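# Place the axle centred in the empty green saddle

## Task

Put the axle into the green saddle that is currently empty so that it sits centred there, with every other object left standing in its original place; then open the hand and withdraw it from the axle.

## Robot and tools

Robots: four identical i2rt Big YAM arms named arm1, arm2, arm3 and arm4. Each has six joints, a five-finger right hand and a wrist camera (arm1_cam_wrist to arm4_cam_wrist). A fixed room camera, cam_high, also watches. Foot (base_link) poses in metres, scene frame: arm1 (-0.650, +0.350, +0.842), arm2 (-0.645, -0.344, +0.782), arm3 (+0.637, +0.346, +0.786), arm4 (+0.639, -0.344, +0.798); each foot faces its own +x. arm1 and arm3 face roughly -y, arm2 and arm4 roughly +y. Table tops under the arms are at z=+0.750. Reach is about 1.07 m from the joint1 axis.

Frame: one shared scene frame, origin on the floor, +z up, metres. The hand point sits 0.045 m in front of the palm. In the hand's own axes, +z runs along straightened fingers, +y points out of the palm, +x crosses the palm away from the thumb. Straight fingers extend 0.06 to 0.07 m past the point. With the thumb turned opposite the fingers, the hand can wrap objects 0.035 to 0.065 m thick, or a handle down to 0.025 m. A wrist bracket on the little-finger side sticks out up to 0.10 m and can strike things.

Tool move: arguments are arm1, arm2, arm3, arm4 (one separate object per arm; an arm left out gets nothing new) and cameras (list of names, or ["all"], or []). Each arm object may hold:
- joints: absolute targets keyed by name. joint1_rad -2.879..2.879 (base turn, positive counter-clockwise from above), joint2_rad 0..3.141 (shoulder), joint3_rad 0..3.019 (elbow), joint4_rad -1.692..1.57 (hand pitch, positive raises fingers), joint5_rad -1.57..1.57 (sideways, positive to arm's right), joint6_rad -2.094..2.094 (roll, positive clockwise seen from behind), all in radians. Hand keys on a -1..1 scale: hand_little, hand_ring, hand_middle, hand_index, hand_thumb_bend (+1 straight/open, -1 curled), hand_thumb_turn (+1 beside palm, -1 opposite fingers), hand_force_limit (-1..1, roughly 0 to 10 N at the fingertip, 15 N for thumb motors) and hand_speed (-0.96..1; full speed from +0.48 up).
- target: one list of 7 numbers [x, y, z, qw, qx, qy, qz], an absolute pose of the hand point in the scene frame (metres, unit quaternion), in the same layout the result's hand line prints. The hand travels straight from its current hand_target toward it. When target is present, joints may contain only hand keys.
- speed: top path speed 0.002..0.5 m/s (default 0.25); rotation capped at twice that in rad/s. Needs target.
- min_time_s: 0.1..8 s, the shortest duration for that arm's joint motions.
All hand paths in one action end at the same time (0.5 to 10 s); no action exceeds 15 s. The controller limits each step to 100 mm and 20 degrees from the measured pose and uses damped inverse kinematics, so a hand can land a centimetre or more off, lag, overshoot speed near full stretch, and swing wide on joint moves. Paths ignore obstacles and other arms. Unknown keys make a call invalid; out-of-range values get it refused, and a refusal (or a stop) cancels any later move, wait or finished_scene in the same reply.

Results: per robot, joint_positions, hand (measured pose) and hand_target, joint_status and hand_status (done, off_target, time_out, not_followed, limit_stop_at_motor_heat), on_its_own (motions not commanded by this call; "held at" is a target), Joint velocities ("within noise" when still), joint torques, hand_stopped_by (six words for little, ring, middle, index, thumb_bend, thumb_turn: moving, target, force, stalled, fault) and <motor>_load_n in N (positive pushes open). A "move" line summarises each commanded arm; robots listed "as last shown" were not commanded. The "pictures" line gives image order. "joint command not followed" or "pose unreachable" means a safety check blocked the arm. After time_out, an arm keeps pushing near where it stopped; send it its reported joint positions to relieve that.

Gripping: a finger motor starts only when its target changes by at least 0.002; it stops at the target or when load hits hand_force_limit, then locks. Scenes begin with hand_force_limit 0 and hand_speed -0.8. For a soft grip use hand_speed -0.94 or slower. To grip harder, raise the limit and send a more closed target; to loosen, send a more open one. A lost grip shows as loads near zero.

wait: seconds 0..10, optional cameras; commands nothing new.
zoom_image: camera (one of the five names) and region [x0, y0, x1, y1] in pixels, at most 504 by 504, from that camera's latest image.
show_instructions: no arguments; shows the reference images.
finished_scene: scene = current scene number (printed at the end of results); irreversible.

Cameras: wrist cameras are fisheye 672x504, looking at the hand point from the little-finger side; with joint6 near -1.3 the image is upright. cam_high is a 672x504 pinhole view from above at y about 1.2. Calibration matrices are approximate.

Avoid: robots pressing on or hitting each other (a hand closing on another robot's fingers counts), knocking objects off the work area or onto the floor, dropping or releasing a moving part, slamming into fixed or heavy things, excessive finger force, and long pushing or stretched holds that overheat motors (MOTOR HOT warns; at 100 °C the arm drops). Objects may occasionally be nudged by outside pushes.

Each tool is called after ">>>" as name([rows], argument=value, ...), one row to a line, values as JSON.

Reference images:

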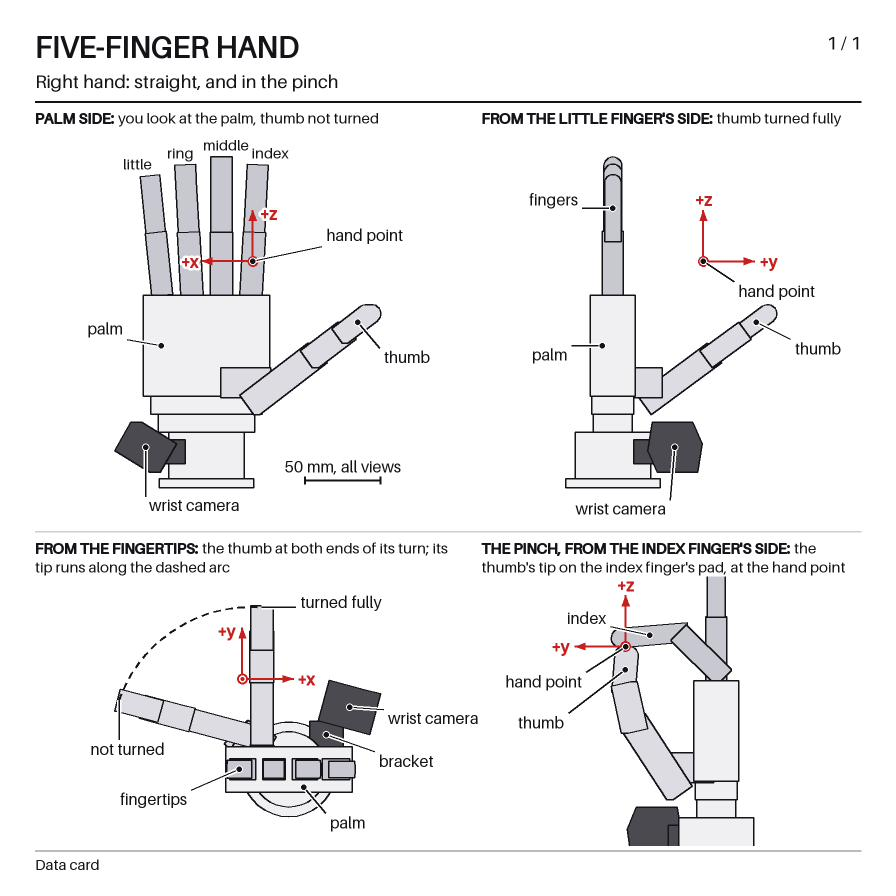

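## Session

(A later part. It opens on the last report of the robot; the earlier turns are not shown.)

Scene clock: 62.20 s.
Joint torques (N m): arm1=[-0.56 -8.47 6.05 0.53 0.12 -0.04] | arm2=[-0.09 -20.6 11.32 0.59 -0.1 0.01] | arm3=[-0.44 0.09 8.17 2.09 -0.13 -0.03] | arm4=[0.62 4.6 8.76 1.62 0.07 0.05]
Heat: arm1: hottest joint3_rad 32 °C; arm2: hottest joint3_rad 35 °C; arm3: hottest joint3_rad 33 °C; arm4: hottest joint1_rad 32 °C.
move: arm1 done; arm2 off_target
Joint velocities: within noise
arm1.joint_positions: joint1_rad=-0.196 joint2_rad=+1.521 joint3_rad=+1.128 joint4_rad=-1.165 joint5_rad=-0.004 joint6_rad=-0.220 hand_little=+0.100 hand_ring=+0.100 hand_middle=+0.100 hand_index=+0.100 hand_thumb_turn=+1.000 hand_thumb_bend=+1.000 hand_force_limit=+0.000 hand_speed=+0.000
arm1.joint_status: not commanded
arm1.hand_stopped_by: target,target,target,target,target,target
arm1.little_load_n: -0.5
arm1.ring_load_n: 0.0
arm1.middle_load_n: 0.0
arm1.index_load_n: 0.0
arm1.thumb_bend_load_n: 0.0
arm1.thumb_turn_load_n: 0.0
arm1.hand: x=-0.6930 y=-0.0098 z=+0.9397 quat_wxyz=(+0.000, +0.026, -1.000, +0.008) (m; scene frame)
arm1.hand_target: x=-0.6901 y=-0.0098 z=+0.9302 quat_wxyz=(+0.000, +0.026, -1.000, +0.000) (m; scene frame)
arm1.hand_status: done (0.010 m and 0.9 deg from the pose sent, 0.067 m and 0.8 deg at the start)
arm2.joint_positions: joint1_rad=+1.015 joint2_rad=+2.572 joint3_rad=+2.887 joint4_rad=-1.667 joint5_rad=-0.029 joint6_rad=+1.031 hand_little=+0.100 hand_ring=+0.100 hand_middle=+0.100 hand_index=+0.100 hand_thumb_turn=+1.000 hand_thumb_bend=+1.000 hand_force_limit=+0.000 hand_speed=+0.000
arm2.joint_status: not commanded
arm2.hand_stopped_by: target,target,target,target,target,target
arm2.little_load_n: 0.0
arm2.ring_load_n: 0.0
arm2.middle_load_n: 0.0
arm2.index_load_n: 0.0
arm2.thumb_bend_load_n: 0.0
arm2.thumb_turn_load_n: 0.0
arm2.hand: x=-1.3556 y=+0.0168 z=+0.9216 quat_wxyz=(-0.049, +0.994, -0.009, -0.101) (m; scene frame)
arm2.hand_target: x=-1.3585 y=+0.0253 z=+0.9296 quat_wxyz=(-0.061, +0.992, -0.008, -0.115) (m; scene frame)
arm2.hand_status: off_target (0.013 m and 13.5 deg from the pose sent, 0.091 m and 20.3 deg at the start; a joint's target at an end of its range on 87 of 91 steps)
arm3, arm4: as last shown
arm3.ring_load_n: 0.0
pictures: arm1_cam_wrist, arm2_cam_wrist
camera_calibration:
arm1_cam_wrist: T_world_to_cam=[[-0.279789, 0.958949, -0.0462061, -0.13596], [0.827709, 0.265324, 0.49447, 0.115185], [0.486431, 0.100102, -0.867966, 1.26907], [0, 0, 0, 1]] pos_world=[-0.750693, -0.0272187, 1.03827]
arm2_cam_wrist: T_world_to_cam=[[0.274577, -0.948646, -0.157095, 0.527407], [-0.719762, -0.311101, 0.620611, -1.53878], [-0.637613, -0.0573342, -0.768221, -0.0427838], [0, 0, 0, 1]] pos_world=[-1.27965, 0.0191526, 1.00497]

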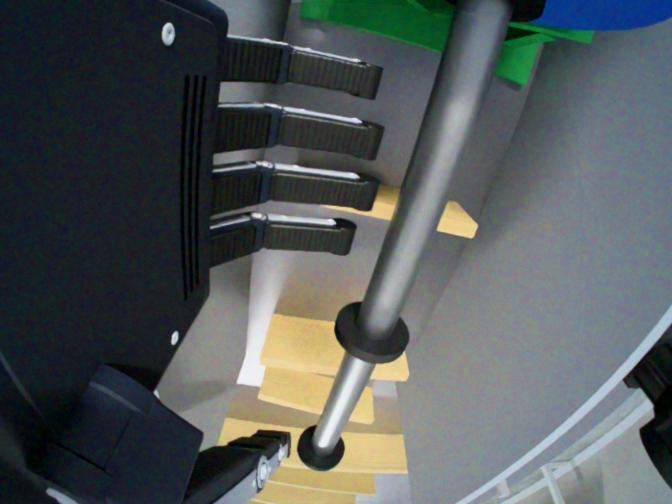

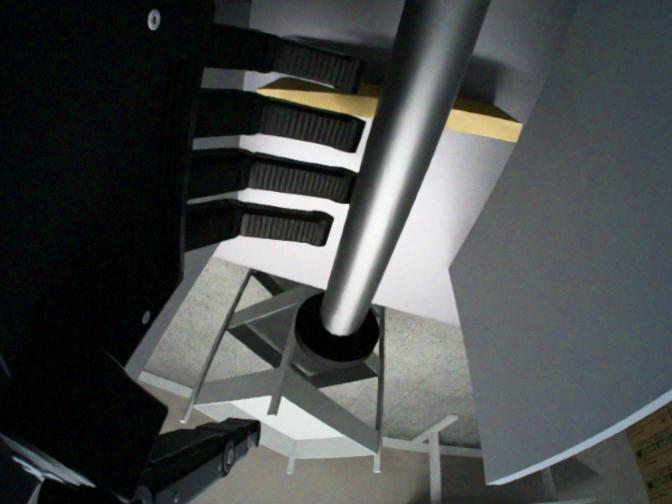

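>>> move(arm1={"target": [-0.69, 0.0, 0.882, 0, -0.026, 1, 0], "speed": 0.08}, arm2={"target": [-1.36, 0.028, 0.896, 0, 1, 0.026, 0], "speed": 0.08}, cameras=["arm1_cam_wrist", "arm2_cam_wrist"])

Scene clock: 64.73 s.
Joint torques (N m): arm1=[-0.38 -8.18 5.67 0.54 0.11 -0.05] | arm2=[0.15 -19.96 11.17 0.9 -0.11 -0.02] | arm3=[-0.44 0.91 8.03 2.1 -0.09 -0.01] | arm4=[0.62 4.6 8.73 1.63 0.07 0.04]
Heat: arm1: hottest joint3_rad 32 °C; arm2: hottest joint3_rad 35 °C; arm3: hottest joint3_rad 33 °C; arm4: hottest joint1_rad 32 °C.
move: arm1 done; arm2 off_target
Joint velocities: within noise
arm1.joint_positions: joint1_rad=-0.196 joint2_rad=+1.558 joint3_rad=+1.031 joint4_rad=-1.030 joint5_rad=-0.004 joint6_rad=-0.220 hand_little=+0.100 hand_ring=+0.100 hand_middle=+0.100 hand_index=+0.100 hand_thumb_turn=+1.000 hand_thumb_bend=+1.000 hand_force_limit=+0.000 hand_speed=+0.000
arm1.joint_status: not commanded
arm1.hand_stopped_by: target,target,target,target,target,target
arm1.little_load_n: 0.5
arm1.ring_load_n: 0.0
arm1.middle_load_n: 0.0
arm1.index_load_n: 0.0
arm1.thumb_bend_load_n: -0.5
arm1.thumb_turn_load_n: 0.0
arm1.hand: x=-0.6916 y=-0.0012 z=+0.8916 quat_wxyz=(+0.000, +0.026, -1.000, +0.008) (m; scene frame)
arm1.hand_target: x=-0.6900 y=+0.0003 z=+0.8822 quat_wxyz=(+0.000, +0.026, -1.000, +0.000) (m; scene frame)
arm1.hand_status: done (0.010 m and 0.9 deg from the pose sent, 0.059 m and 0.9 deg at the start)
arm2.joint_positions: joint1_rad=+1.015 joint2_rad=+2.610 joint3_rad=+2.887 joint4_rad=-1.667 joint5_rad=-0.025 joint6_rad=+1.019 hand_little=+0.100 hand_ring=+0.100 hand_middle=+0.100 hand_index=+0.100 hand_thumb_turn=+1.000 hand_thumb_bend=+1.000 hand_force_limit=+0.000 hand_speed=+0.000
arm2.joint_status: not commanded
arm2.hand_stopped_by: target,target,target,target,target,target
arm2.little_load_n: 0.0
arm2.ring_load_n: 0.0
arm2.middle_load_n: 0.0
arm2.index_load_n: 0.0
arm2.thumb_bend_load_n: -0.5
arm2.thumb_turn_load_n: 0.0
arm2.hand: x=-1.3542 y=+0.0171 z=+0.8918 quat_wxyz=(-0.042, +0.996, -0.004, -0.084) (m; scene frame)
arm2.hand_target: x=-1.3584 y=+0.0272 z=+0.8959 quat_wxyz=(-0.053, +0.994, -0.003, -0.098) (m; scene frame)
arm2.hand_status: off_target (0.013 m and 11.3 deg from the pose sent, 0.028 m and 13.5 deg at the start; a joint's target at an end of its range on 64 of 67 steps)
arm3, arm4: as last shown
pictures: arm1_cam_wrist, arm2_cam_wrist
camera_calibration:
arm1_cam_wrist: T_world_to_cam=[[-0.279789, 0.958949, -0.0462061, -0.145942], [0.827709, 0.265324, 0.49447, 0.135555], [0.486431, 0.100102, -0.867966, 1.22578], [0, 0, 0, 1]] pos_world=[-0.749293, -0.0187187, 0.990167]
arm2_cam_wrist: T_world_to_cam=[[0.289603, -0.947878, -0.132879, 0.521379], [-0.738093, -0.309549, 0.599499, -1.52524], [-0.609384, -0.0755399, -0.789268, -0.00752766], [0, 0, 0, 1]] pos_world=[-1.28135, 0.021497, 0.977721]

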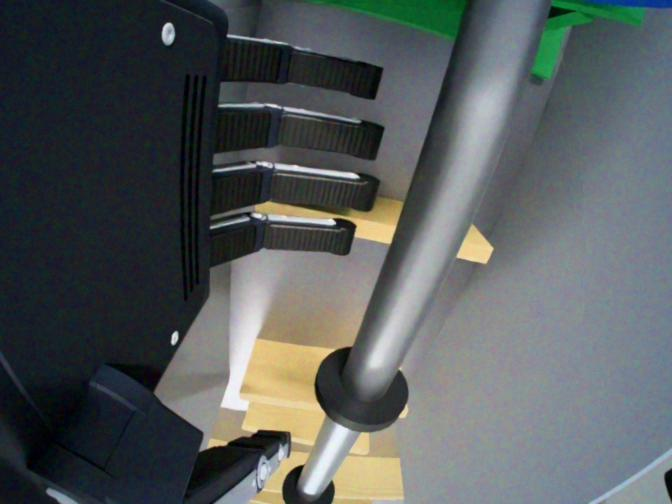

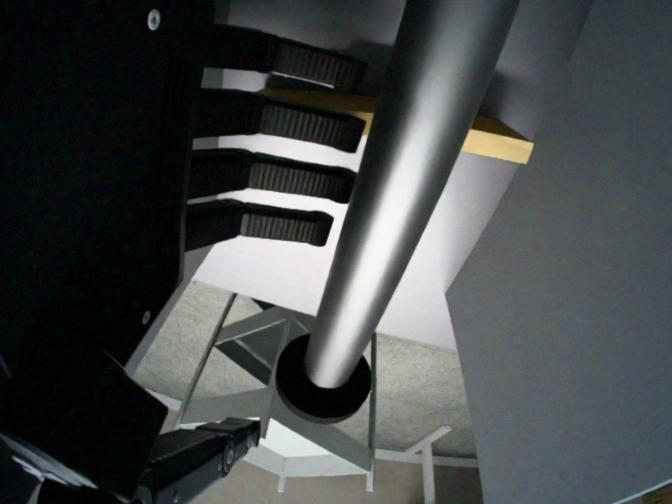

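>>> move(arm1={"target": [-0.69, 0.062, 0.882, 0, -0.026, 1, 0], "speed": 0.06}, arm2={"target": [-1.36, -0.035, 0.896, 0, 1, 0.026, 0], "speed": 0.06}, cameras=["arm1_cam_wrist", "arm2_cam_wrist"])

Scene clock: 67.87 s.
Joint torques (N m): arm1=[-1.08 -8.41 5.05 0.13 0.12 -0.2] | arm2=[1.67 -22.42 7.28 0.03 -0.19 0.07] | arm3=[-0.44 0.85 8.2 2.43 -0.07 -0.01] | arm4=[0.62 4.66 8.75 1.61 0.07 0.05]
Heat: arm1: hottest joint3_rad 32 °C; arm2: hottest joint3_rad 35 °C; arm3: hottest joint3_rad 33 °C; arm4: hottest joint1_rad 32 °C.
move: arm1 done; arm2 off_target
Joint velocities: within noise
arm1.joint_positions: joint1_rad=-0.210 joint2_rad=+1.442 joint3_rad=+0.866 joint4_rad=-1.001 joint5_rad=-0.004 joint6_rad=-0.234 hand_little=+0.100 hand_ring=+0.100 hand_middle=+0.100 hand_index=+0.100 hand_thumb_turn=+1.000 hand_thumb_bend=+1.000 hand_force_limit=+0.000 hand_speed=+0.000
arm1.joint_status: not commanded
arm1.hand_stopped_by: target,target,target,target,target,target
arm1.little_load_n: 0.5
arm1.ring_load_n: 0.0
arm1.middle_load_n: 0.0
arm1.index_load_n: 0.0
arm1.thumb_bend_load_n: 0.0
arm1.thumb_turn_load_n: 0.0
arm1.hand: x=-0.6865 y=+0.0579 z=+0.8819 quat_wxyz=(-0.002, +0.027, -1.000, -0.001) (m; scene frame)
arm1.hand_target: x=-0.6899 y=+0.0619 z=+0.8820 quat_wxyz=(+0.000, +0.026, -1.000, +0.000) (m; scene frame)
arm1.hand_status: done (0.005 m and 0.3 deg from the pose sent, 0.064 m and 0.9 deg at the start)
arm2.joint_positions: joint1_rad=+1.056 joint2_rad=+2.576 joint3_rad=+2.812 joint4_rad=-1.682 joint5_rad=-0.017 joint6_rad=+1.054 hand_little=+0.100 hand_ring=+0.100 hand_middle=+0.100 hand_index=+0.100 hand_thumb_turn=+1.000 hand_thumb_bend=+1.000 hand_force_limit=+0.000 hand_speed=+0.000
arm2.joint_status: not commanded
arm2.hand_stopped_by: target,target,target,target,target,target
arm2.little_load_n: 0.0
arm2.ring_load_n: 0.0
arm2.middle_load_n: 0.0
arm2.index_load_n: 0.0
arm2.thumb_bend_load_n: 0.5
arm2.thumb_turn_load_n: 0.0
arm2.hand: x=-1.3562 y=-0.0175 z=+0.8865 quat_wxyz=(-0.028, +0.998, -0.001, -0.059) (m; scene frame)
arm2.hand_target: x=-1.3594 y=-0.0351 z=+0.8957 quat_wxyz=(-0.028, +0.998, +0.013, -0.058) (m; scene frame)
arm2.hand_status: off_target (0.020 m and 8.1 deg from the pose sent, 0.053 m and 11.3 deg at the start; a joint's target at an end of its range on 75 of 80 steps)
arm3, arm4: as last shown
pictures: arm1_cam_wrist, arm2_cam_wrist
camera_calibration:
arm1_cam_wrist: T_world_to_cam=[[-0.280329, 0.95944, -0.0298308, -0.216443], [0.82598, 0.256935, 0.501739, 0.113356], [0.489053, 0.116013, -0.864505, 1.20681], [0, 0, 0, 1]] pos_world=[-0.744501, 0.0385329, 0.979964]
arm2_cam_wrist: T_world_to_cam=[[0.29991, -0.949467, -0.0925584, 0.466655], [-0.765882, -0.297489, 0.570021, -1.54553], [-0.568751, -0.100066, -0.8164, 0.0631821], [0, 0, 0, 1]] pos_world=[-1.28771, -0.0103828, 0.975761]

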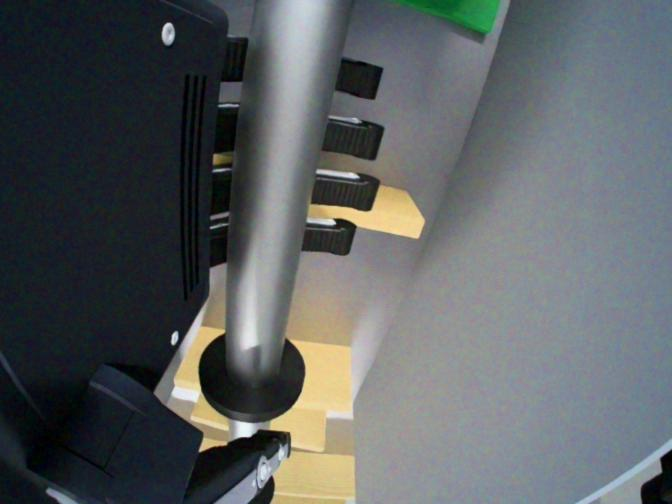

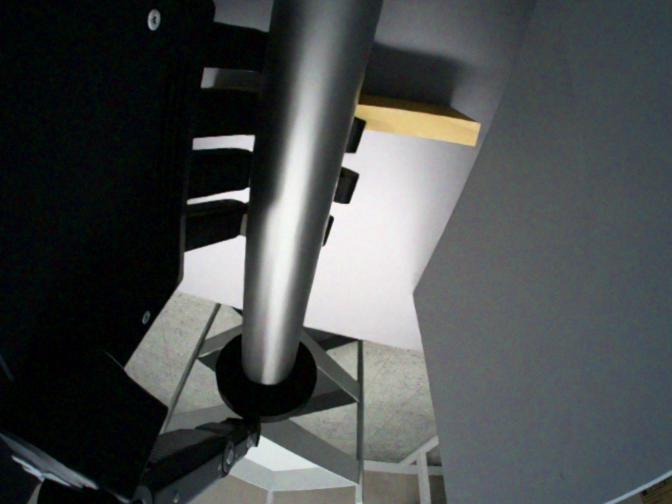

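>>> move(arm1={"joints": {"hand_little": -1, "hand_ring": -1, "hand_middle": -1, "hand_index": -1, "hand_speed": -0.8, "hand_force_limit": -0.4}}, arm2={"joints": {"hand_little": -1, "hand_ring": -1, "hand_middle": -1, "hand_index": -1, "hand_speed": -0.8, "hand_force_limit": -0.4}}, cameras=["arm1_cam_wrist", "arm2_cam_wrist"])

Scene clock: 70.33 s.
Joint torques (N m): arm1=[-0.73 -8.35 5.45 -0.1 0.99 0.15] | arm2=[0.67 -23.18 8.21 0.06 -0.06 0.06] | arm3=[-0.5 0.67 8.28 2.35 -0.1 -0.1] | arm4=[0.5 4.66 8.76 1.62 0.08 0.05]
Heat: arm1: hottest joint3_rad 32 °C; arm2: hottest joint3_rad 35 °C; arm3: hottest joint3_rad 33 °C; arm4: hottest joint1_rad 32 °C.
move: arm1 off_target; arm2 off_target
Joint velocities: within noise
arm1.joint_positions: joint1_rad=-0.218 joint2_rad=+1.442 joint3_rad=+0.861 joint4_rad=-0.993 joint5_rad=-0.024 joint6_rad=-0.270 hand_little=-0.415 hand_ring=-0.396 hand_middle=-0.379 hand_index=-0.341 hand_thumb_turn=+1.000 hand_thumb_bend=+1.001 hand_force_limit=-0.400 hand_speed=-0.800
arm1.joint_status: hand_little off_target (ended at -0.415, target -1.000); hand_ring off_target (ended at -0.396, target -1.000); hand_middle off_target (ended at -0.379, target -1.000); hand_index off_target (ended at -0.341, target -1.000); the others done
arm1.hand_stopped_by: force,force,force,force,target,target
arm1.little_load_n: 5.0
arm1.ring_load_n: 3.0
arm1.middle_load_n: 0.5
arm1.index_load_n: 0.5
arm1.thumb_bend_load_n: 2.5
arm1.thumb_turn_load_n: -0.5
arm1.hand: x=-0.6874 y=+0.0587 z=+0.8803 quat_wxyz=(-0.011, +0.041, -0.999, +0.002) (m; scene frame)
arm1.hand_target: x=-0.6899 y=+0.0621 z=+0.8819 quat_wxyz=(+0.000, +0.026, -1.000, +0.000) (m; scene frame)
arm1.hand_status: not commanded
arm2.joint_positions: joint1_rad=+1.062 joint2_rad=+2.576 joint3_rad=+2.799 joint4_rad=-1.682 joint5_rad=-0.021 joint6_rad=+1.051 hand_little=-0.451 hand_ring=-0.359 hand_middle=-0.286 hand_index=-0.212 hand_thumb_turn=+1.000 hand_thumb_bend=+1.000 hand_force_limit=-0.400 hand_speed=-0.800
arm2.joint_status: hand_little off_target (ended at -0.451, target -1.000); hand_ring off_target (ended at -0.359, target -1.000); hand_middle off_target (ended at -0.286, target -1.000); hand_index off_target (ended at -0.212, target -1.000); the others done
arm2.hand_stopped_by: force,force,force,force,target,target
arm2.little_load_n: 8.5
arm2.ring_load_n: 2.5
arm2.middle_load_n: 0.5
arm2.index_load_n: 0.0
arm2.thumb_bend_load_n: 1.5
arm2.thumb_turn_load_n: 0.0
arm2.hand: x=-1.3563 y=-0.0233 z=+0.8816 quat_wxyz=(-0.023, +0.998, +0.003, -0.054) (m; scene frame)
arm2.hand_target: x=-1.3594 y=-0.0352 z=+0.8956 quat_wxyz=(-0.028, +0.998, +0.013, -0.058) (m; scene frame)
arm2.hand_status: not commanded
arm3, arm4: as last shown
pictures: arm1_cam_wrist, arm2_cam_wrist
camera_calibration:
arm1_cam_wrist: T_world_to_cam=[[-0.305871, 0.951139, -0.0421722, -0.223806], [0.808938, 0.282989, 0.515302, 0.0894072], [0.502058, 0.123501, -0.855971, 1.20677], [0, 0, 0, 1]] pos_world=[-0.74665, 0.0385319, 0.977451]
arm2_cam_wrist: T_world_to_cam=[[0.308682, -0.947717, -0.0809175, 0.462388], [-0.768611, -0.298647, 0.565727, -1.54458], [-0.560315, -0.112435, -0.820613, 0.0733941], [0, 0, 0, 1]] pos_world=[-1.28879, -0.0148193, 0.971452]

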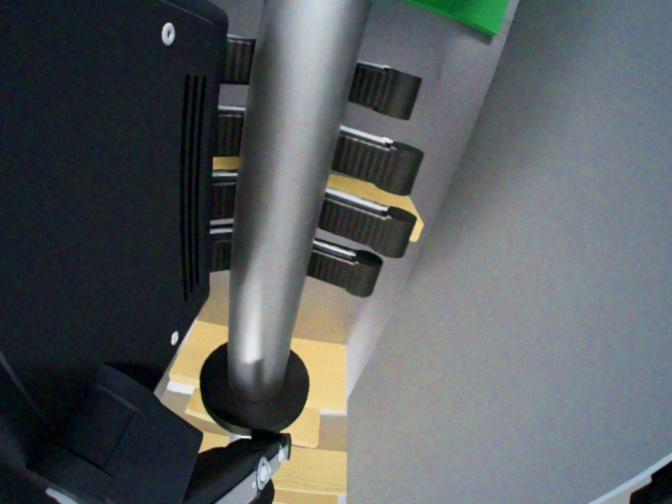

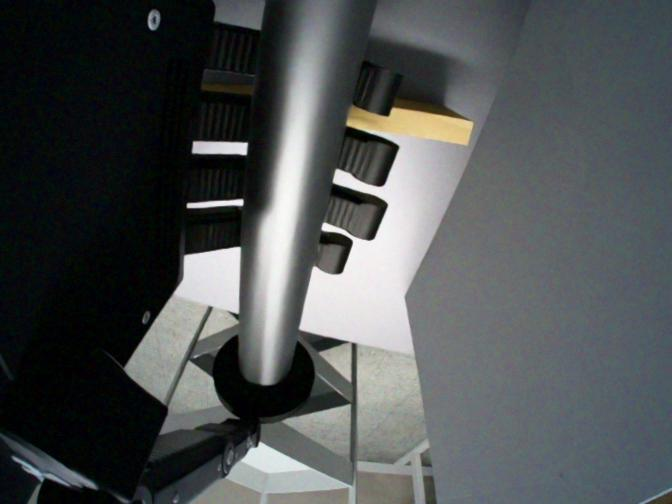

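>>> move(arm1={"target": [-0.69, 0.062, 0.905, 0, -0.026, 1, 0], "speed": 0.05, "joints": {"hand_little": 0.0, "hand_ring": 0.0, "hand_middle": 0.0, "hand_index": 0.0, "hand_speed": 0}}, arm2={"target": [-1.36, -0.04, 0.93, 0, 1, 0.026, 0], "speed": 0.05, "joints": {"hand_little": 0.0, "hand_ring": 0.0, "hand_middle": 0.0, "hand_index": 0.0, "hand_speed": 0}}, cameras=["arm1_cam_wrist", "arm2_cam_wrist"])

Scene clock: 72.70 s.
Joint torques (N m): arm1=[-0.97 -9.52 8.01 -1.31 0.12 0.05] | arm2=[1.14 -25 8.42 0.03 -0.34 0.21] | arm3=[-0.38 1.38 8.23 2.03 -0.02 -0.02] | arm4=[0.56 4.54 8.8 1.61 0.08 0.05]
Heat: arm1: hottest joint3_rad 32 °C; arm2: hottest joint3_rad 35 °C; arm3: hottest joint3_rad 33 °C; arm4: hottest joint1_rad 32 °C.
move: arm1 off_target; arm2 off_target
Joint velocities: within noise
arm1.joint_positions: joint1_rad=-0.217 joint2_rad=+1.419 joint3_rad=+0.861 joint4_rad=-1.025 joint5_rad=-0.004 joint6_rad=-0.264 hand_little=+0.000 hand_ring=+0.000 hand_middle=+0.000 hand_index=+0.000 hand_thumb_turn=+1.000 hand_thumb_bend=+1.000 hand_force_limit=-0.400 hand_speed=+0.000
arm1.joint_status: all done
arm1.hand_stopped_by: target,target,target,target,target,target
arm1.little_load_n: 2.5
arm1.ring_load_n: 0.0
arm1.middle_load_n: 0.0
arm1.index_load_n: 0.0
arm1.thumb_bend_load_n: 0.5
arm1.thumb_turn_load_n: -0.5
arm1.hand: x=-0.6891 y=+0.0656 z=+0.8883 quat_wxyz=(-0.002, +0.038, -0.999, -0.004) (m; scene frame)
arm1.hand_target: x=-0.6900 y=+0.0622 z=+0.9043 quat_wxyz=(+0.000, +0.026, -1.000, +0.000) (m; scene frame)
arm1.hand_status: off_target (0.017 m and 1.5 deg from the pose sent, 0.025 m and 2.1 deg at the start)
arm2.joint_positions: joint1_rad=+1.070 joint2_rad=+2.558 joint3_rad=+2.777 joint4_rad=-1.683 joint5_rad=-0.016 joint6_rad=+1.052 hand_little=+0.000 hand_ring=+0.000 hand_middle=+0.000 hand_index=+0.000 hand_thumb_turn=+1.000 hand_thumb_bend=+1.000 hand_force_limit=-0.400 hand_speed=+0.000
arm2.joint_status: all done
arm2.hand_stopped_by: target,target,target,target,target,target
arm2.little_load_n: 0.0
arm2.ring_load_n: 0.0
arm2.middle_load_n: 0.0
arm2.index_load_n: 1.0
arm2.thumb_bend_load_n: 0.0
arm2.thumb_turn_load_n: 0.0
arm2.hand: x=-1.3553 y=-0.0301 z=+0.8863 quat_wxyz=(-0.024, +0.998, +0.006, -0.051) (m; scene frame)
arm2.hand_target: x=-1.3590 y=-0.0405 z=+0.9288 quat_wxyz=(-0.034, +0.997, +0.010, -0.074) (m; scene frame)
arm2.hand_status: off_target (0.045 m and 6.9 deg from the pose sent, 0.051 m and 7.3 deg at the start; a joint's target at an end of its range on 54 of 54 steps)
arm3, arm4: as last shown
arm4.thumb_turn_load_n: 0.5
pictures: arm1_cam_wrist, arm2_cam_wrist
camera_calibration:
arm1_cam_wrist: T_world_to_cam=[[-0.302188, 0.952932, -0.0245576, -0.243834], [0.819281, 0.272803, 0.504339, 0.102259], [0.4873, 0.132286, -0.863157, 1.20919], [0, 0, 0, 1]] pos_world=[-0.746702, 0.0445012, 0.986163]
arm2_cam_wrist: T_world_to_cam=[[0.315888, -0.945368, -0.080582, 0.465615], [-0.77004, -0.305065, 0.560333, -1.54581], [-0.554304, -0.114951, -0.824338, 0.0884981], [0, 0, 0, 1]] pos_world=[-1.28837, -0.0212235, 0.976644]

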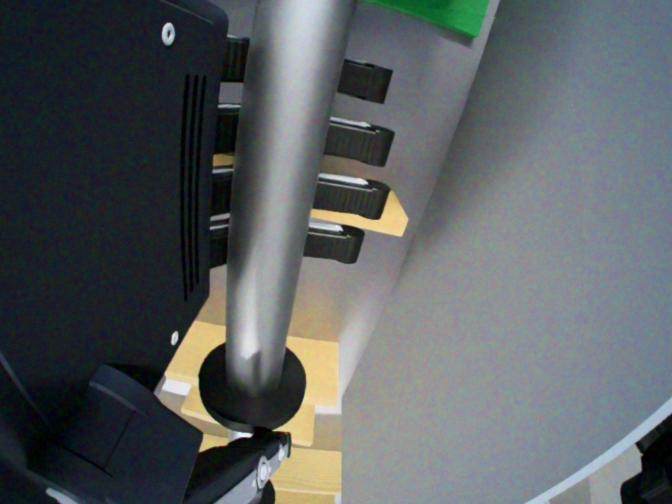

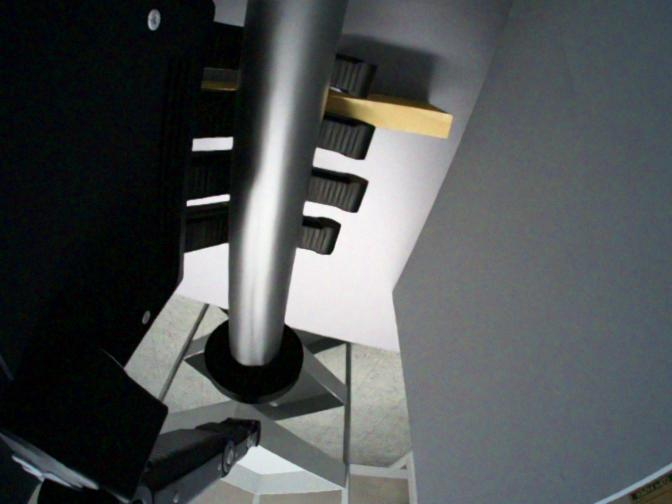

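>>> move(arm1={"target": [-0.69, 0.06, 0.918, 0, -0.026, 1, 0], "speed": 0.05}, arm2={"target": [-1.36, -0.035, 0.945, 0, 1, 0.026, 0], "speed": 0.05}, cameras=[])

>>> move(arm1={"joints": {"hand_thumb_turn": -1, "hand_speed": -0.5}}, arm2={"joints": {"hand_thumb_turn": -1, "hand_speed": -0.5}}, cameras=["arm1_cam_wrist", "arm2_cam_wrist"])

Scene clock: 75.17 s.
Joint torques (N m): arm1=[-0.91 -9.58 8.85 -1.44 0.12 0.16] | arm2=[0.62 -25.52 9.33 0.34 -0.4 0.11] | arm3=[0.03 0.44 8.14 2.18 -0.06 -0.01] | arm4=[0.44 4.72 8.77 1.62 0.07 0.05]
Heat: arm1: hottest joint3_rad 32 °C; arm2: hottest joint3_rad 35 °C; arm3: hottest joint3_rad 33 °C; arm4: hottest joint1_rad 32 °C.
move: arm1 off_target; arm2 off_target
Joint velocities: within noise
arm1.joint_positions: joint1_rad=-0.217 joint2_rad=+1.412 joint3_rad=+0.871 joint4_rad=-1.060 joint5_rad=-0.005 joint6_rad=-0.273 hand_little=+0.000 hand_ring=+0.000 hand_middle=+0.000 hand_index=+0.000 hand_thumb_turn=+1.000 hand_thumb_bend=+1.000 hand_force_limit=-0.400 hand_speed=+0.000
arm1.joint_status: not commanded
arm1.hand_stopped_by: target,target,target,target,target,target
arm1.little_load_n: 3.0
arm1.ring_load_n: 0.0
arm1.middle_load_n: 0.0
arm1.index_load_n: 0.0
arm1.thumb_bend_load_n: 0.0
arm1.thumb_turn_load_n: -0.5
arm1.hand: x=-0.6887 y=+0.0700 z=+0.8952 quat_wxyz=(-0.005, +0.043, -0.999, -0.013) (m; scene frame)
arm1.hand_target: x=-0.6899 y=+0.0604 z=+0.9172 quat_wxyz=(+0.000, +0.026, -1.000, +0.001) (m; scene frame)
arm1.hand_status: off_target (0.025 m and 2.6 deg from the pose sent, 0.030 m and 1.5 deg at the start)
arm2.joint_positions: joint1_rad=+1.072 joint2_rad=+2.557 joint3_rad=+2.774 joint4_rad=-1.688 joint5_rad=-0.016 joint6_rad=+1.052 hand_little=+0.000 hand_ring=+0.000 hand_middle=+0.000 hand_index=+0.000 hand_thumb_turn=+1.000 hand_thumb_bend=+1.000 hand_force_limit=-0.400 hand_speed=+0.000
arm2.joint_status: not commanded
arm2.hand_stopped_by: target,target,target,target,target,target
arm2.little_load_n: 0.0
arm2.ring_load_n: 0.0
arm2.middle_load_n: 0.0
arm2.index_load_n: 2.0
arm2.thumb_bend_load_n: 0.0
arm2.thumb_turn_load_n: 0.0
arm2.hand: x=-1.3542 y=-0.0323 z=+0.8850 quat_wxyz=(-0.022, +0.999, +0.007, -0.048) (m; scene frame)
arm2.hand_target: x=-1.3580 y=-0.0360 z=+0.9434 quat_wxyz=(-0.039, +0.996, +0.008, -0.085) (m; scene frame)
arm2.hand_status: off_target (0.060 m and 6.4 deg from the pose sent, 0.059 m and 6.9 deg at the start; a joint's target at an end of its range on 65 of 65 steps)
arm3, arm4: as last shown
arm3.index_load_n: 0.5
arm4.thumb_turn_load_n: 0.0
pictures: none
No camera images: "cameras" was empty.

Scene clock: 77.73 s.
Joint torques (N m): arm1=[-0.79 -9.7 8.9 -1.4 0.12 0.12] | arm2=[0.03 -25.41 9.26 0.13 -0.41 0.14] | arm3=[0.09 1.44 8.12 2.45 -0.09 -0.03] | arm4=[0.44 4.66 8.75 1.62 0.08 0.06]
Heat: arm1: hottest joint3_rad 32 °C; arm2: hottest joint3_rad 35 °C; arm3: hottest joint3_rad 33 °C; arm4: hottest joint1_rad 32 °C.
move: arm1 done; arm2 done
Joint velocities: within noise
arm1.joint_positions: joint1_rad=-0.217 joint2_rad=+1.411 joint3_rad=+0.871 joint4_rad=-1.063 joint5_rad=-0.004 joint6_rad=-0.269 hand_little=+0.000 hand_ring=+0.000 hand_middle=+0.000 hand_index=+0.000 hand_thumb_turn=-1.000 hand_thumb_bend=+1.000 hand_force_limit=-0.400 hand_speed=-0.500
arm1.joint_status: all done
arm1.hand_stopped_by: target,target,target,target,target,target
arm1.little_load_n: 2.0
arm1.ring_load_n: 0.0
arm1.middle_load_n: 0.0
arm1.index_load_n: 0.0
arm1.thumb_bend_load_n: -0.5
arm1.thumb_turn_load_n: 0.0
arm1.hand: x=-0.6885 y=+0.0703 z=+0.8958 quat_wxyz=(-0.005, +0.041, -0.999, -0.014) (m; scene frame)
arm1.hand_target: x=-0.6899 y=+0.0605 z=+0.9171 quat_wxyz=(+0.000, +0.026, -1.000, +0.001) (m; scene frame)
arm1.hand_status: not commanded
arm2.joint_positions: joint1_rad=+1.072 joint2_rad=+2.557 joint3_rad=+2.774 joint4_rad=-1.688 joint5_rad=-0.016 joint6_rad=+1.052 hand_little=+0.000 hand_ring=+0.000 hand_middle=+0.000 hand_index=+0.000 hand_thumb_turn=-1.000 hand_thumb_bend=+1.000 hand_force_limit=-0.400 hand_speed=-0.500
arm2.joint_status: all done
arm2.hand_stopped_by: target,target,target,target,target,target
arm2.little_load_n: 0.0
arm2.ring_load_n: 0.0
arm2.middle_load_n: 0.0
arm2.index_load_n: 2.0
arm2.thumb_bend_load_n: 0.0
arm2.thumb_turn_load_n: 0.0
arm2.hand: x=-1.3542 y=-0.0323 z=+0.8850 quat_wxyz=(-0.022, +0.999, +0.007, -0.048) (m; scene frame)
arm2.hand_target: x=-1.3580 y=-0.0360 z=+0.9434 quat_wxyz=(-0.039, +0.996, +0.008, -0.085) (m; scene frame)
arm2.hand_status: not commanded
arm3.joint_positions: joint1_rad=+0.811 joint2_rad=+0.629 joint3_rad=+1.336 joint4_rad=-1.175 joint5_rad=-0.236 joint6_rad=-1.187 hand_little=+1.000 hand_ring=+1.000 hand_middle=+1.000 hand_index=+1.000 hand_thumb_turn=+1.000 hand_thumb_bend=+1.000 hand_force_limit=+0.000 hand_speed=-0.800
arm3.joint_status: not commanded
arm3.hand_stopped_by: target,target,target,target,target,target
arm3.little_load_n: 0.0
arm3.ring_load_n: 0.0
arm3.middle_load_n: 0.0
arm3.index_load_n: 0.0
arm3.thumb_bend_load_n: 0.0
arm3.thumb_turn_load_n: 0.0
arm3.hand: x=+0.8412 y=+0.1656 z=+1.2701 quat_wxyz=(-0.007, +0.752, -0.399, +0.524) (m; scene frame)
arm3.hand_target: x=+0.8408 y=+0.1661 z=+1.2838 quat_wxyz=(-0.003, +0.747, -0.393, +0.537) (m; scene frame)
arm3.hand_status: not commanded
arm4.joint_positions: joint1_rad=+0.859 joint2_rad=+0.616 joint3_rad=+1.459 joint4_rad=-1.289 joint5_rad=-0.151 joint6_rad=-1.187 hand_little=+1.000 hand_ring=+1.000 hand_middle=+1.000 hand_index=+1.000 hand_thumb_turn=+1.000 hand_thumb_bend=+1.000 hand_force_limit=+0.000 hand_speed=-0.800
arm4.joint_status: not commanded
arm4.hand_stopped_by: target,target,target,target,target,target
arm4.little_load_n: 0.0
arm4.ring_load_n: 0.0
arm4.middle_load_n: 0.0
arm4.index_load_n: 0.0
arm4.thumb_bend_load_n: 0.0
arm4.thumb_turn_load_n: 0.0
arm4.hand: x=+0.4693 y=-0.1909 z=+1.3248 quat_wxyz=(-0.537, +0.389, +0.749, +0.013) (m; scene frame)
arm4.hand_target: x=+0.4709 y=-0.1921 z=+1.3329 quat_wxyz=(-0.545, +0.385, +0.745, +0.015) (m; scene frame)
arm4.hand_status: not commanded
pictures: arm1_cam_wrist, arm2_cam_wrist
camera_calibration:
arm1_cam_wrist: T_world_to_cam=[[-0.307239, 0.951601, -0.00779155, -0.266264], [0.815718, 0.267566, 0.512847, 0.087014], [0.490111, 0.151211, -0.858444, 1.21121], [0, 0, 0, 1]] pos_world=[-0.746413, 0.046947, 0.993058]
arm2_cam_wrist: T_world_to_cam=[[0.318141, -0.945098, -0.0746714, 0.460829], [-0.773424, -0.304287, 0.55608, -1.54567], [-0.548272, -0.119159, -0.827768, 0.0987114], [0, 0, 0, 1]] pos_world=[-1.28795, -0.0230365, 0.975636]

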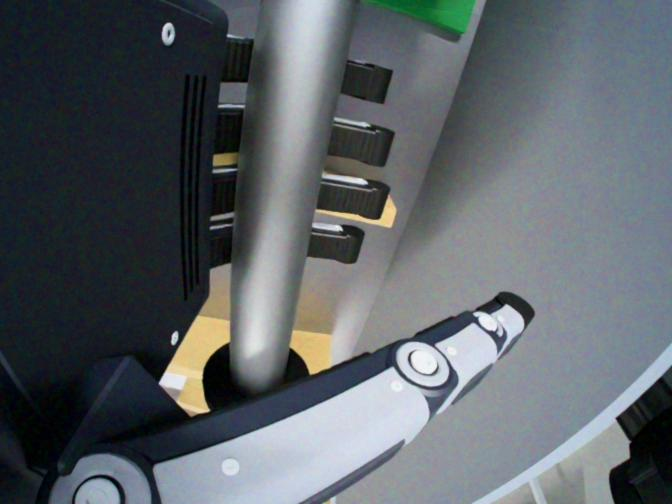

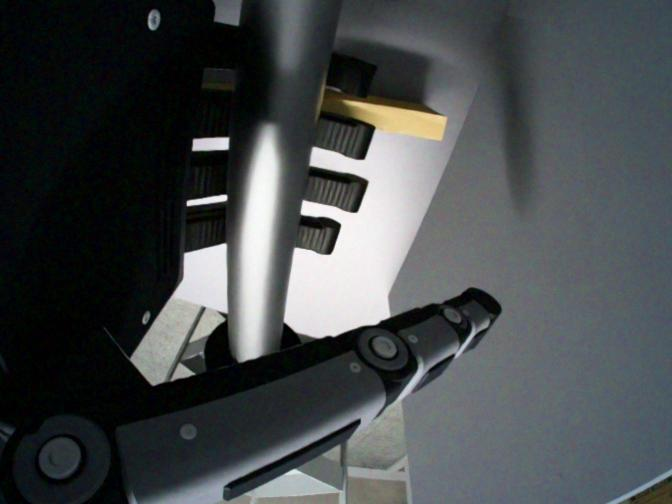

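>>> move(arm1={"joints": {"hand_little": -1, "hand_ring": -1, "hand_middle": -1, "hand_index": -1, "hand_thumb_bend": -1, "hand_speed": -0.8, "hand_force_limit": -0.2}}, arm2={"joints": {"hand_little": -1, "hand_ring": -1, "hand_middle": -1, "hand_index": -1, "hand_thumb_bend": -1, "hand_speed": -0.8, "hand_force_limit": -0.2}}, cameras=["arm1_cam_wrist", "arm2_cam_wrist"])

Scene clock: 85.23 s.
Joint torques (N m): arm1=[-0.38 -9.58 8.87 -0.84 0.16 0.14] | arm2=[0.15 -26.11 9.21 0.21 -0.55 0.18] | arm3=[-0.21 0.67 8.25 2.44 -0.11 -0.01] | arm4=[0.44 4.54 8.73 1.65 0.08 0.05]
Heat: arm1: hottest joint3_rad 32 °C; arm2: hottest joint3_rad 35 °C; arm3: hottest joint3_rad 33 °C; arm4: hottest joint1_rad 32 °C.
move: arm1 off_target; arm2 off_target
Joint velocities: within noise
arm1.joint_positions: joint1_rad=-0.217 joint2_rad=+1.411 joint3_rad=+0.871 joint4_rad=-1.080 joint5_rad=-0.005 joint6_rad=-0.271 hand_little=-0.847 hand_ring=-0.846 hand_middle=-0.847 hand_index=-0.847 hand_thumb_turn=-1.000 hand_thumb_bend=+0.520 hand_force_limit=-0.200 hand_speed=-0.800
arm1.joint_status: hand_little off_target (ended at -0.847, target -1.000); hand_ring off_target (ended at -0.846, target -1.000); hand_middle off_target (ended at -0.847, target -1.000); hand_index off_target (ended at -0.847, target -1.000); hand_thumb_bend off_target (ended at +0.520, target -1.000); the others done
arm1.hand_stopped_by: force,force,force,force,force,target
arm1.little_load_n: 4.5
arm1.ring_load_n: 5.5
arm1.middle_load_n: 5.0
arm1.index_load_n: 5.0
arm1.thumb_bend_load_n: 6.0
arm1.thumb_turn_load_n: 1.5
arm1.hand: x=-0.6876 y=+0.0746 z=+0.8971 quat_wxyz=(-0.007, +0.042, -0.999, -0.022) (m; scene frame)
arm1.hand_target: x=-0.6900 y=+0.0605 z=+0.9171 quat_wxyz=(+0.000, +0.026, -1.000, +0.000) (m; scene frame)
arm1.hand_status: not commanded
arm2.joint_positions: joint1_rad=+1.072 joint2_rad=+2.557 joint3_rad=+2.774 joint4_rad=-1.688 joint5_rad=-0.013 joint6_rad=+1.049 hand_little=-0.922 hand_ring=-0.830 hand_middle=-0.719 hand_index=-0.386 hand_thumb_turn=-1.000 hand_thumb_bend=+0.509 hand_force_limit=-0.200 hand_speed=-0.800
arm2.joint_status: hand_little off_target (ended at -0.922, target -1.000); hand_ring off_target (ended at -0.830, target -1.000); hand_middle off_target (ended at -0.719, target -1.000); hand_index off_target (ended at -0.386, target -1.000); hand_thumb_bend off_target (ended at +0.509, target -1.000); the others done
arm2.hand_stopped_by: force,force,force,force,force,target
arm2.little_load_n: 4.5
arm2.ring_load_n: 3.0
arm2.middle_load_n: 0.5
arm2.index_load_n: 0.0
arm2.thumb_bend_load_n: 7.0
arm2.thumb_turn_load_n: 1.0
arm2.hand: x=-1.3538 y=-0.0319 z=+0.8847 quat_wxyz=(-0.023, +0.999, +0.009, -0.047) (m; scene frame)
arm2.hand_target: x=-1.3581 y=-0.0360 z=+0.9435 quat_wxyz=(-0.039, +0.996, +0.008, -0.085) (m; scene frame)
arm2.hand_status: not commanded
arm3, arm4: as last shown
arm4.little_load_n: 0.5
pictures: arm1_cam_wrist, arm2_cam_wrist
camera_calibration:
arm1_cam_wrist: T_world_to_cam=[[-0.308596, 0.95117, 0.00658964, -0.283918], [0.81334, 0.260274, 0.520322, 0.0767082], [0.493199, 0.165929, -0.853945, 1.20827], [0, 0, 0, 1]] pos_world=[-0.745923, 0.0496025, 0.993752]
arm2_cam_wrist: T_world_to_cam=[[0.320855, -0.943996, -0.0769608, 0.466868], [-0.773455, -0.308053, 0.553959, -1.54336], [-0.546643, -0.118215, -0.828979, 0.102224], [0, 0, 0, 1]] pos_world=[-1.28764, -0.0226318, 0.975633]

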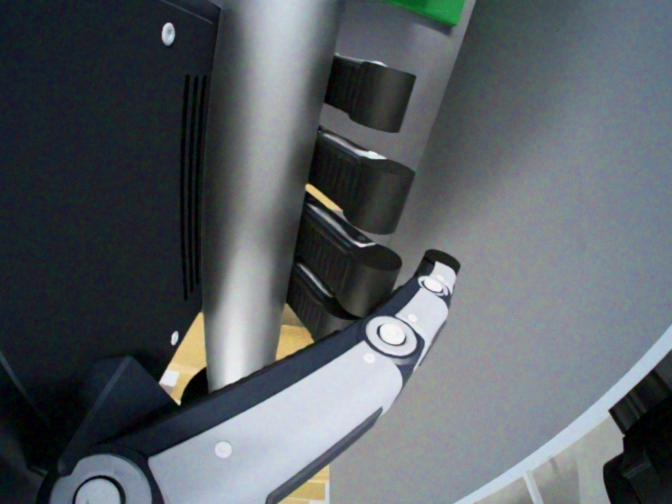

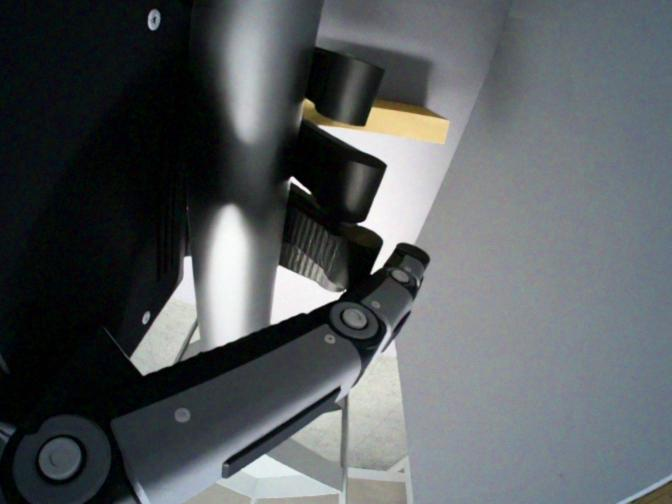

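>>> move(arm1={"target": [-0.69, 0.055, 1.0, 0, -0.026, 1, 0], "speed": 0.06}, arm2={"target": [-1.355, -0.035, 1.03, 0, 1, 0.026, 0], "speed": 0.06}, cameras=["arm1_cam_wrist", "arm2_cam_wrist", "cam_high"])

Scene clock: 87.87 s.
Joint torques (N m): arm1=[-0.79 -9.93 11.82 -1.14 0.11 0.15] | arm2=[0.56 -25.82 10.26 0.4 -0.57 0.35] | arm3=[-0.09 1.14 8.2 2.37 -0.11 -0.04] | arm4=[0.5 4.72 8.76 1.61 0.07 0.05]
Heat: arm1: hottest joint3_rad 33 °C; arm2: hottest joint3_rad 35 °C; arm3: hottest joint3_rad 34 °C; arm4: hottest joint1_rad 32 °C.
move: arm1 off_target; arm2 off_target
Joint velocities: within noise
arm1.joint_positions: joint1_rad=-0.215 joint2_rad=+1.344 joint3_rad=+1.001 joint4_rad=-1.305 joint5_rad=-0.005 joint6_rad=-0.274 hand_little=-0.847 hand_ring=-0.846 hand_middle=-0.847 hand_index=-0.847 hand_thumb_turn=-1.000 hand_thumb_bend=+0.520 hand_force_limit=-0.200 hand_speed=-0.800
arm1.joint_status: not commanded
arm1.hand_stopped_by: force,force,force,force,force,target
arm1.little_load_n: 4.0
arm1.ring_load_n: 5.5
arm1.middle_load_n: 5.0
arm1.index_load_n: 5.0
arm1.thumb_bend_load_n: 6.0
arm1.thumb_turn_load_n: 1.0
arm1.hand: x=-0.6870 y=+0.0763 z=+0.9667 quat_wxyz=(-0.011, +0.044, -0.998, -0.036) (m; scene frame)
arm1.hand_target: x=-0.6897 y=+0.0570 z=+0.9990 quat_wxyz=(-0.001, +0.026, -1.000, +0.001) (m; scene frame)
arm1.hand_status: off_target (0.040 m and 4.8 deg from the pose sent, 0.105 m and 3.2 deg at the start)
arm2.joint_positions: joint1_rad=+1.072 joint2_rad=+2.465 joint3_rad=+2.762 joint4_rad=-1.688 joint5_rad=-0.021 joint6_rad=+1.043 hand_little=-0.922 hand_ring=-0.830 hand_middle=-0.719 hand_index=-0.386 hand_thumb_turn=-1.000 hand_thumb_bend=+0.509 hand_force_limit=-0.200 hand_speed=-0.800
arm2.joint_status: not commanded
arm2.hand_stopped_by: force,force,force,force,force,target
arm2.little_load_n: 0.0
arm2.ring_load_n: 2.5
arm2.middle_load_n: 1.5
arm2.index_load_n: 0.0
arm2.thumb_bend_load_n: 7.0
arm2.thumb_turn_load_n: 1.0
arm2.hand: x=-1.3523 y=-0.0351 z=+0.9498 quat_wxyz=(-0.040, +0.996, +0.013, -0.084) (m; scene frame)
arm2.hand_target: x=-1.3511 y=-0.0372 z=+1.0275 quat_wxyz=(-0.061, +0.989, -0.001, -0.136) (m; scene frame)
arm2.hand_status: off_target (0.080 m and 10.8 deg from the pose sent, 0.145 m and 6.3 deg at the start; a joint's target at an end of its range on 66 of 66 steps)
arm3, arm4: as last shown
arm3.middle_load_n: -0.5
arm4.little_load_n: 0.0
pictures: arm1_cam_wrist, arm2_cam_wrist, cam_high
camera_calibration:
arm1_cam_wrist: T_world_to_cam=[[-0.313056, 0.949178, 0.0325256, -0.313775], [0.809176, 0.248638, 0.532365, 0.0259962], [0.497222, 0.192979, -0.84589, 1.25994], [0, 0, 0, 1]] pos_world=[-0.745737, 0.048222, 1.06214]
arm2_cam_wrist: T_world_to_cam=[[0.320443, -0.938079, -0.131623, 0.519966], [-0.728025, -0.332786, 0.599361, -1.56175], [-0.60605, -0.0962363, -0.789584, 0.0395532], [0, 0, 0, 1]] pos_world=[-1.27964, -0.0281531, 1.03572]

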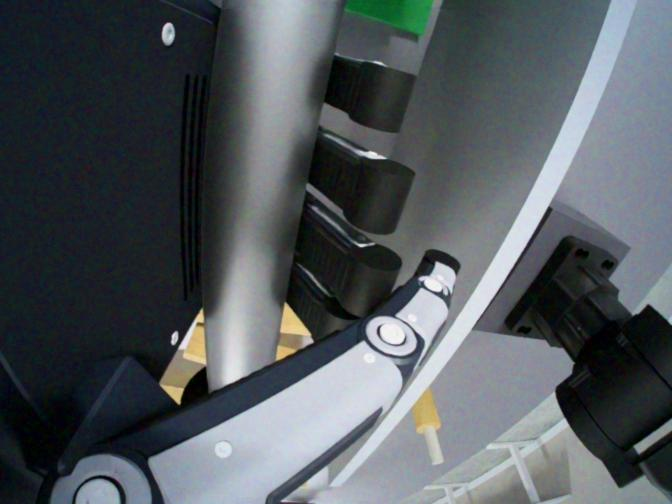

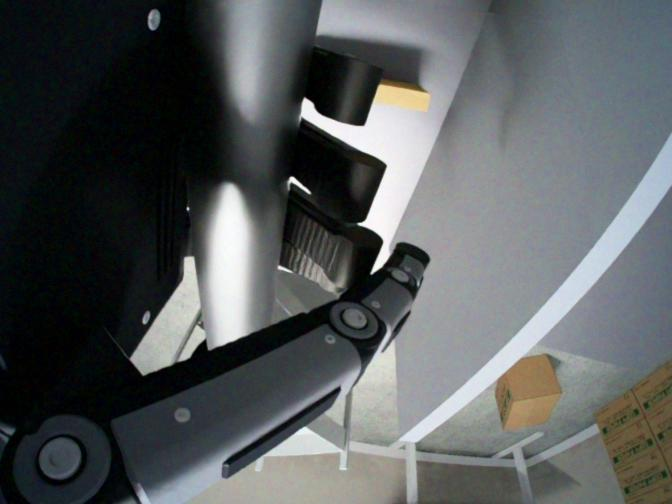

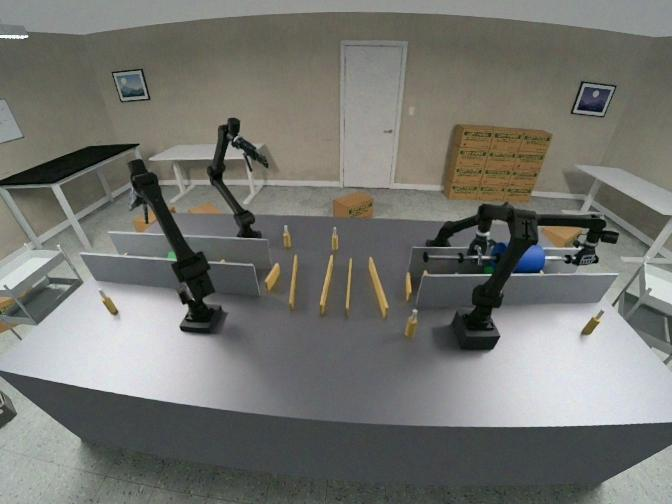

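>>> move(arm1={"target": [-0.67, 0.045, 1.09, 0, -0.026, 1, 0], "speed": 0.08}, arm2={"target": [-1.335, -0.035, 1.12, 0, 1, 0.026, 0], "speed": 0.08}, cameras=["cam_high"])

Scene clock: 91.03 s.
Joint torques (N m): arm1=[0.15 -10.17 12.89 -1.17 -0.11 0.05] | arm2=[-0.56 -24.41 10.86 0.4 -0.66 0.43] | arm3=[-0.09 0.97 8.09 2.54 -0.12 -0.03] | arm4=[0.56 4.72 8.72 1.59 0.08 0.05]
Heat: arm1: hottest joint3_rad 33 °C; arm2: hottest joint3_rad 35 °C; arm3: hottest joint3_rad 34 °C; arm4: hottest joint1_rad 32 °C.
move: arm1 off_target; arm2 off_target
Joint velocities: within noise
arm1.joint_positions: joint1_rad=-0.167 joint2_rad=+1.331 joint3_rad=+1.219 joint4_rad=-1.544 joint5_rad=+0.000 joint6_rad=-0.202 hand_little=-0.847 hand_ring=-0.846 hand_middle=-0.847 hand_index=-0.847 hand_thumb_turn=-1.000 hand_thumb_bend=+0.520 hand_force_limit=-0.200 hand_speed=-0.800
arm1.joint_status: not commanded
arm1.hand_stopped_by: force,force,force,force,force,target
arm1.little_load_n: 4.5
arm1.ring_load_n: 5.5
arm1.middle_load_n: 5.5
arm1.index_load_n: 4.5
arm1.thumb_bend_load_n: 6.0
arm1.thumb_turn_load_n: 1.0
arm1.hand: x=-0.6719 y=+0.0608 z=+1.0528 quat_wxyz=(-0.007, +0.032, -0.999, -0.041) (m; scene frame)
arm1.hand_target: x=-0.6698 y=+0.0475 z=+1.0886 quat_wxyz=(-0.001, +0.026, -1.000, +0.000) (m; scene frame)
arm1.hand_status: off_target (0.040 m and 4.8 deg from the pose sent, 0.128 m and 4.8 deg at the start)
arm2.joint_positions: joint1_rad=+1.063 joint2_rad=+2.337 joint3_rad=+2.754 joint4_rad=-1.688 joint5_rad=-0.033 joint6_rad=+1.047 hand_little=-0.922 hand_ring=-0.830 hand_middle=-0.719 hand_index=-0.386 hand_thumb_turn=-1.000 hand_thumb_bend=+0.509 hand_force_limit=-0.200 hand_speed=-0.800
arm2.joint_status: not commanded
arm2.hand_stopped_by: force,force,force,force,force,target
arm2.little_load_n: 0.0
arm2.ring_load_n: 0.0
arm2.middle_load_n: 1.5
arm2.index_load_n: 0.0
arm2.thumb_bend_load_n: 7.0
arm2.thumb_turn_load_n: 1.0
arm2.hand: x=-1.3410 y=-0.0374 z=+1.0420 quat_wxyz=(-0.064, +0.988, +0.008, -0.138) (m; scene frame)
arm2.hand_target: x=-1.3312 y=-0.0376 z=+1.1172 quat_wxyz=(-0.085, +0.978, -0.011, -0.191) (m; scene frame)
arm2.hand_status: off_target (0.078 m and 17.7 deg from the pose sent, 0.171 m and 10.8 deg at the start; a joint's target at an end of its range on 75 of 76 steps)
arm3, arm4: as last shown
arm3.middle_load_n: 0.0
arm4.middle_load_n: 0.5
pictures: cam_high

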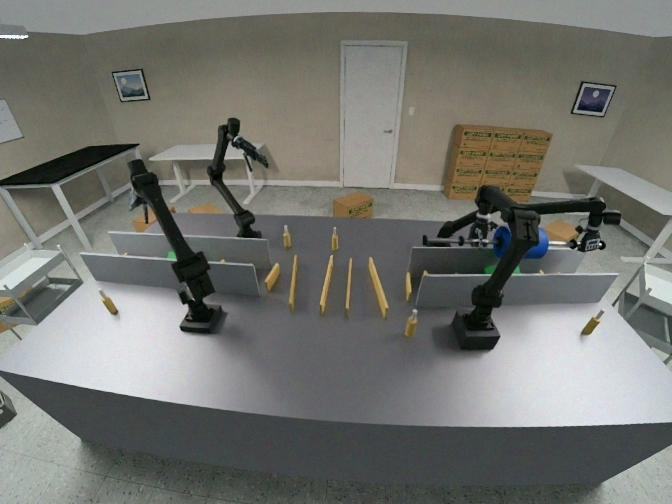

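>>> move(arm1={"target": [-0.47, 0.045, 1.09, 0, -0.026, 1, 0], "speed": 0.1}, arm2={"target": [-1.135, -0.03, 1.10, 0, 1, 0.026, 0], "speed": 0.1}, cameras=["cam_high"])

Scene clock: 94.10 s.
Joint torques (N m): arm1=[-0.73 -9.17 13.14 -0.88 0.46 -0.12] | arm2=[-1.2 -19.66 8.95 0.2 -0.17 0] | arm3=[-0.32 1.03 8.34 2.39 -0.1 0.01] | arm4=[0.56 4.6 8.73 1.66 0.08 0.05]
Heat: arm1: hottest joint3_rad 33 °C; arm2: hottest joint3_rad 35 °C; arm3: hottest joint3_rad 34 °C; arm4: hottest joint1_rad 32 °C.
move: arm1 off_target; arm2 off_target
Joint velocities: within noise
arm1.joint_positions: joint1_rad=+0.358 joint2_rad=+1.382 joint3_rad=+1.283 joint4_rad=-1.548 joint5_rad=-0.013 joint6_rad=+0.340 hand_little=-0.847 hand_ring=-0.846 hand_middle=-0.847 hand_index=-0.847 hand_thumb_turn=-1.000 hand_thumb_bend=+0.520 hand_force_limit=-0.200 hand_speed=-0.800
arm1.joint_status: not commanded
arm1.hand_stopped_by: force,force,force,force,force,target
arm1.little_load_n: 5.5
arm1.ring_load_n: 5.5
arm1.middle_load_n: 5.0
arm1.index_load_n: 3.5
arm1.thumb_bend_load_n: 6.0
arm1.thumb_turn_load_n: 1.5
arm1.hand: x=-0.4772 y=+0.0629 z=+1.0568 quat_wxyz=(+0.008, +0.023, -0.999, -0.037) (m; scene frame)
arm1.hand_target: x=-0.4708 y=+0.0472 z=+1.0893 quat_wxyz=(-0.001, +0.026, -1.000, +0.000) (m; scene frame)
arm1.hand_status: off_target (0.038 m and 4.3 deg from the pose sent, 0.206 m and 4.8 deg at the start)
arm2.joint_positions: joint1_rad=+0.894 joint2_rad=+1.903 joint3_rad=+2.095 joint4_rad=-1.688 joint5_rad=-0.030 joint6_rad=+0.850 hand_little=-0.922 hand_ring=-0.830 hand_middle=-0.719 hand_index=-0.386 hand_thumb_turn=-1.000 hand_thumb_bend=+0.509 hand_force_limit=-0.200 hand_speed=-0.800
arm2.joint_status: not commanded
arm2.hand_stopped_by: force,force,force,force,force,target
arm2.little_load_n: 3.5
arm2.ring_load_n: 0.0
arm2.middle_load_n: 0.5
arm2.index_load_n: 0.0
arm2.thumb_bend_load_n: 7.0
arm2.thumb_turn_load_n: 1.0
arm2.hand: x=-1.1457 y=-0.0302 z=+1.0585 quat_wxyz=(-0.017, +0.999, +0.020, -0.039) (m; scene frame)
arm2.hand_target: x=-1.1348 y=-0.0307 z=+1.0980 quat_wxyz=(-0.041, +0.997, +0.019, -0.065) (m; scene frame)
arm2.hand_status: off_target (0.043 m and 4.9 deg from the pose sent, 0.214 m and 17.7 deg at the start; a joint's target at an end of its range on 83 of 85 steps)
arm3, arm4: as last shown
arm4.middle_load_n: 0.0
pictures: cam_high

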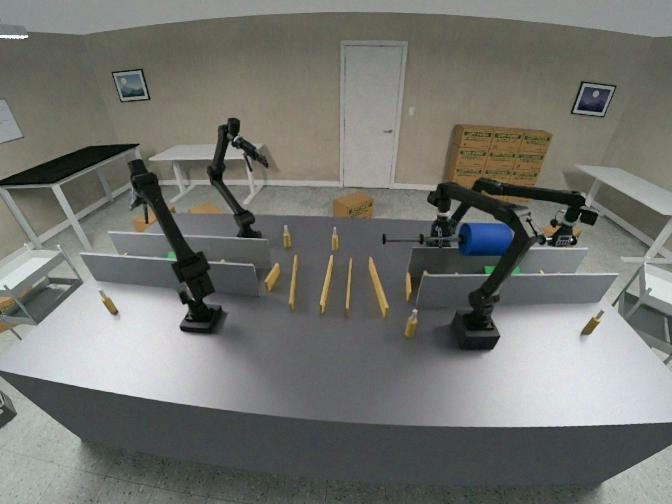

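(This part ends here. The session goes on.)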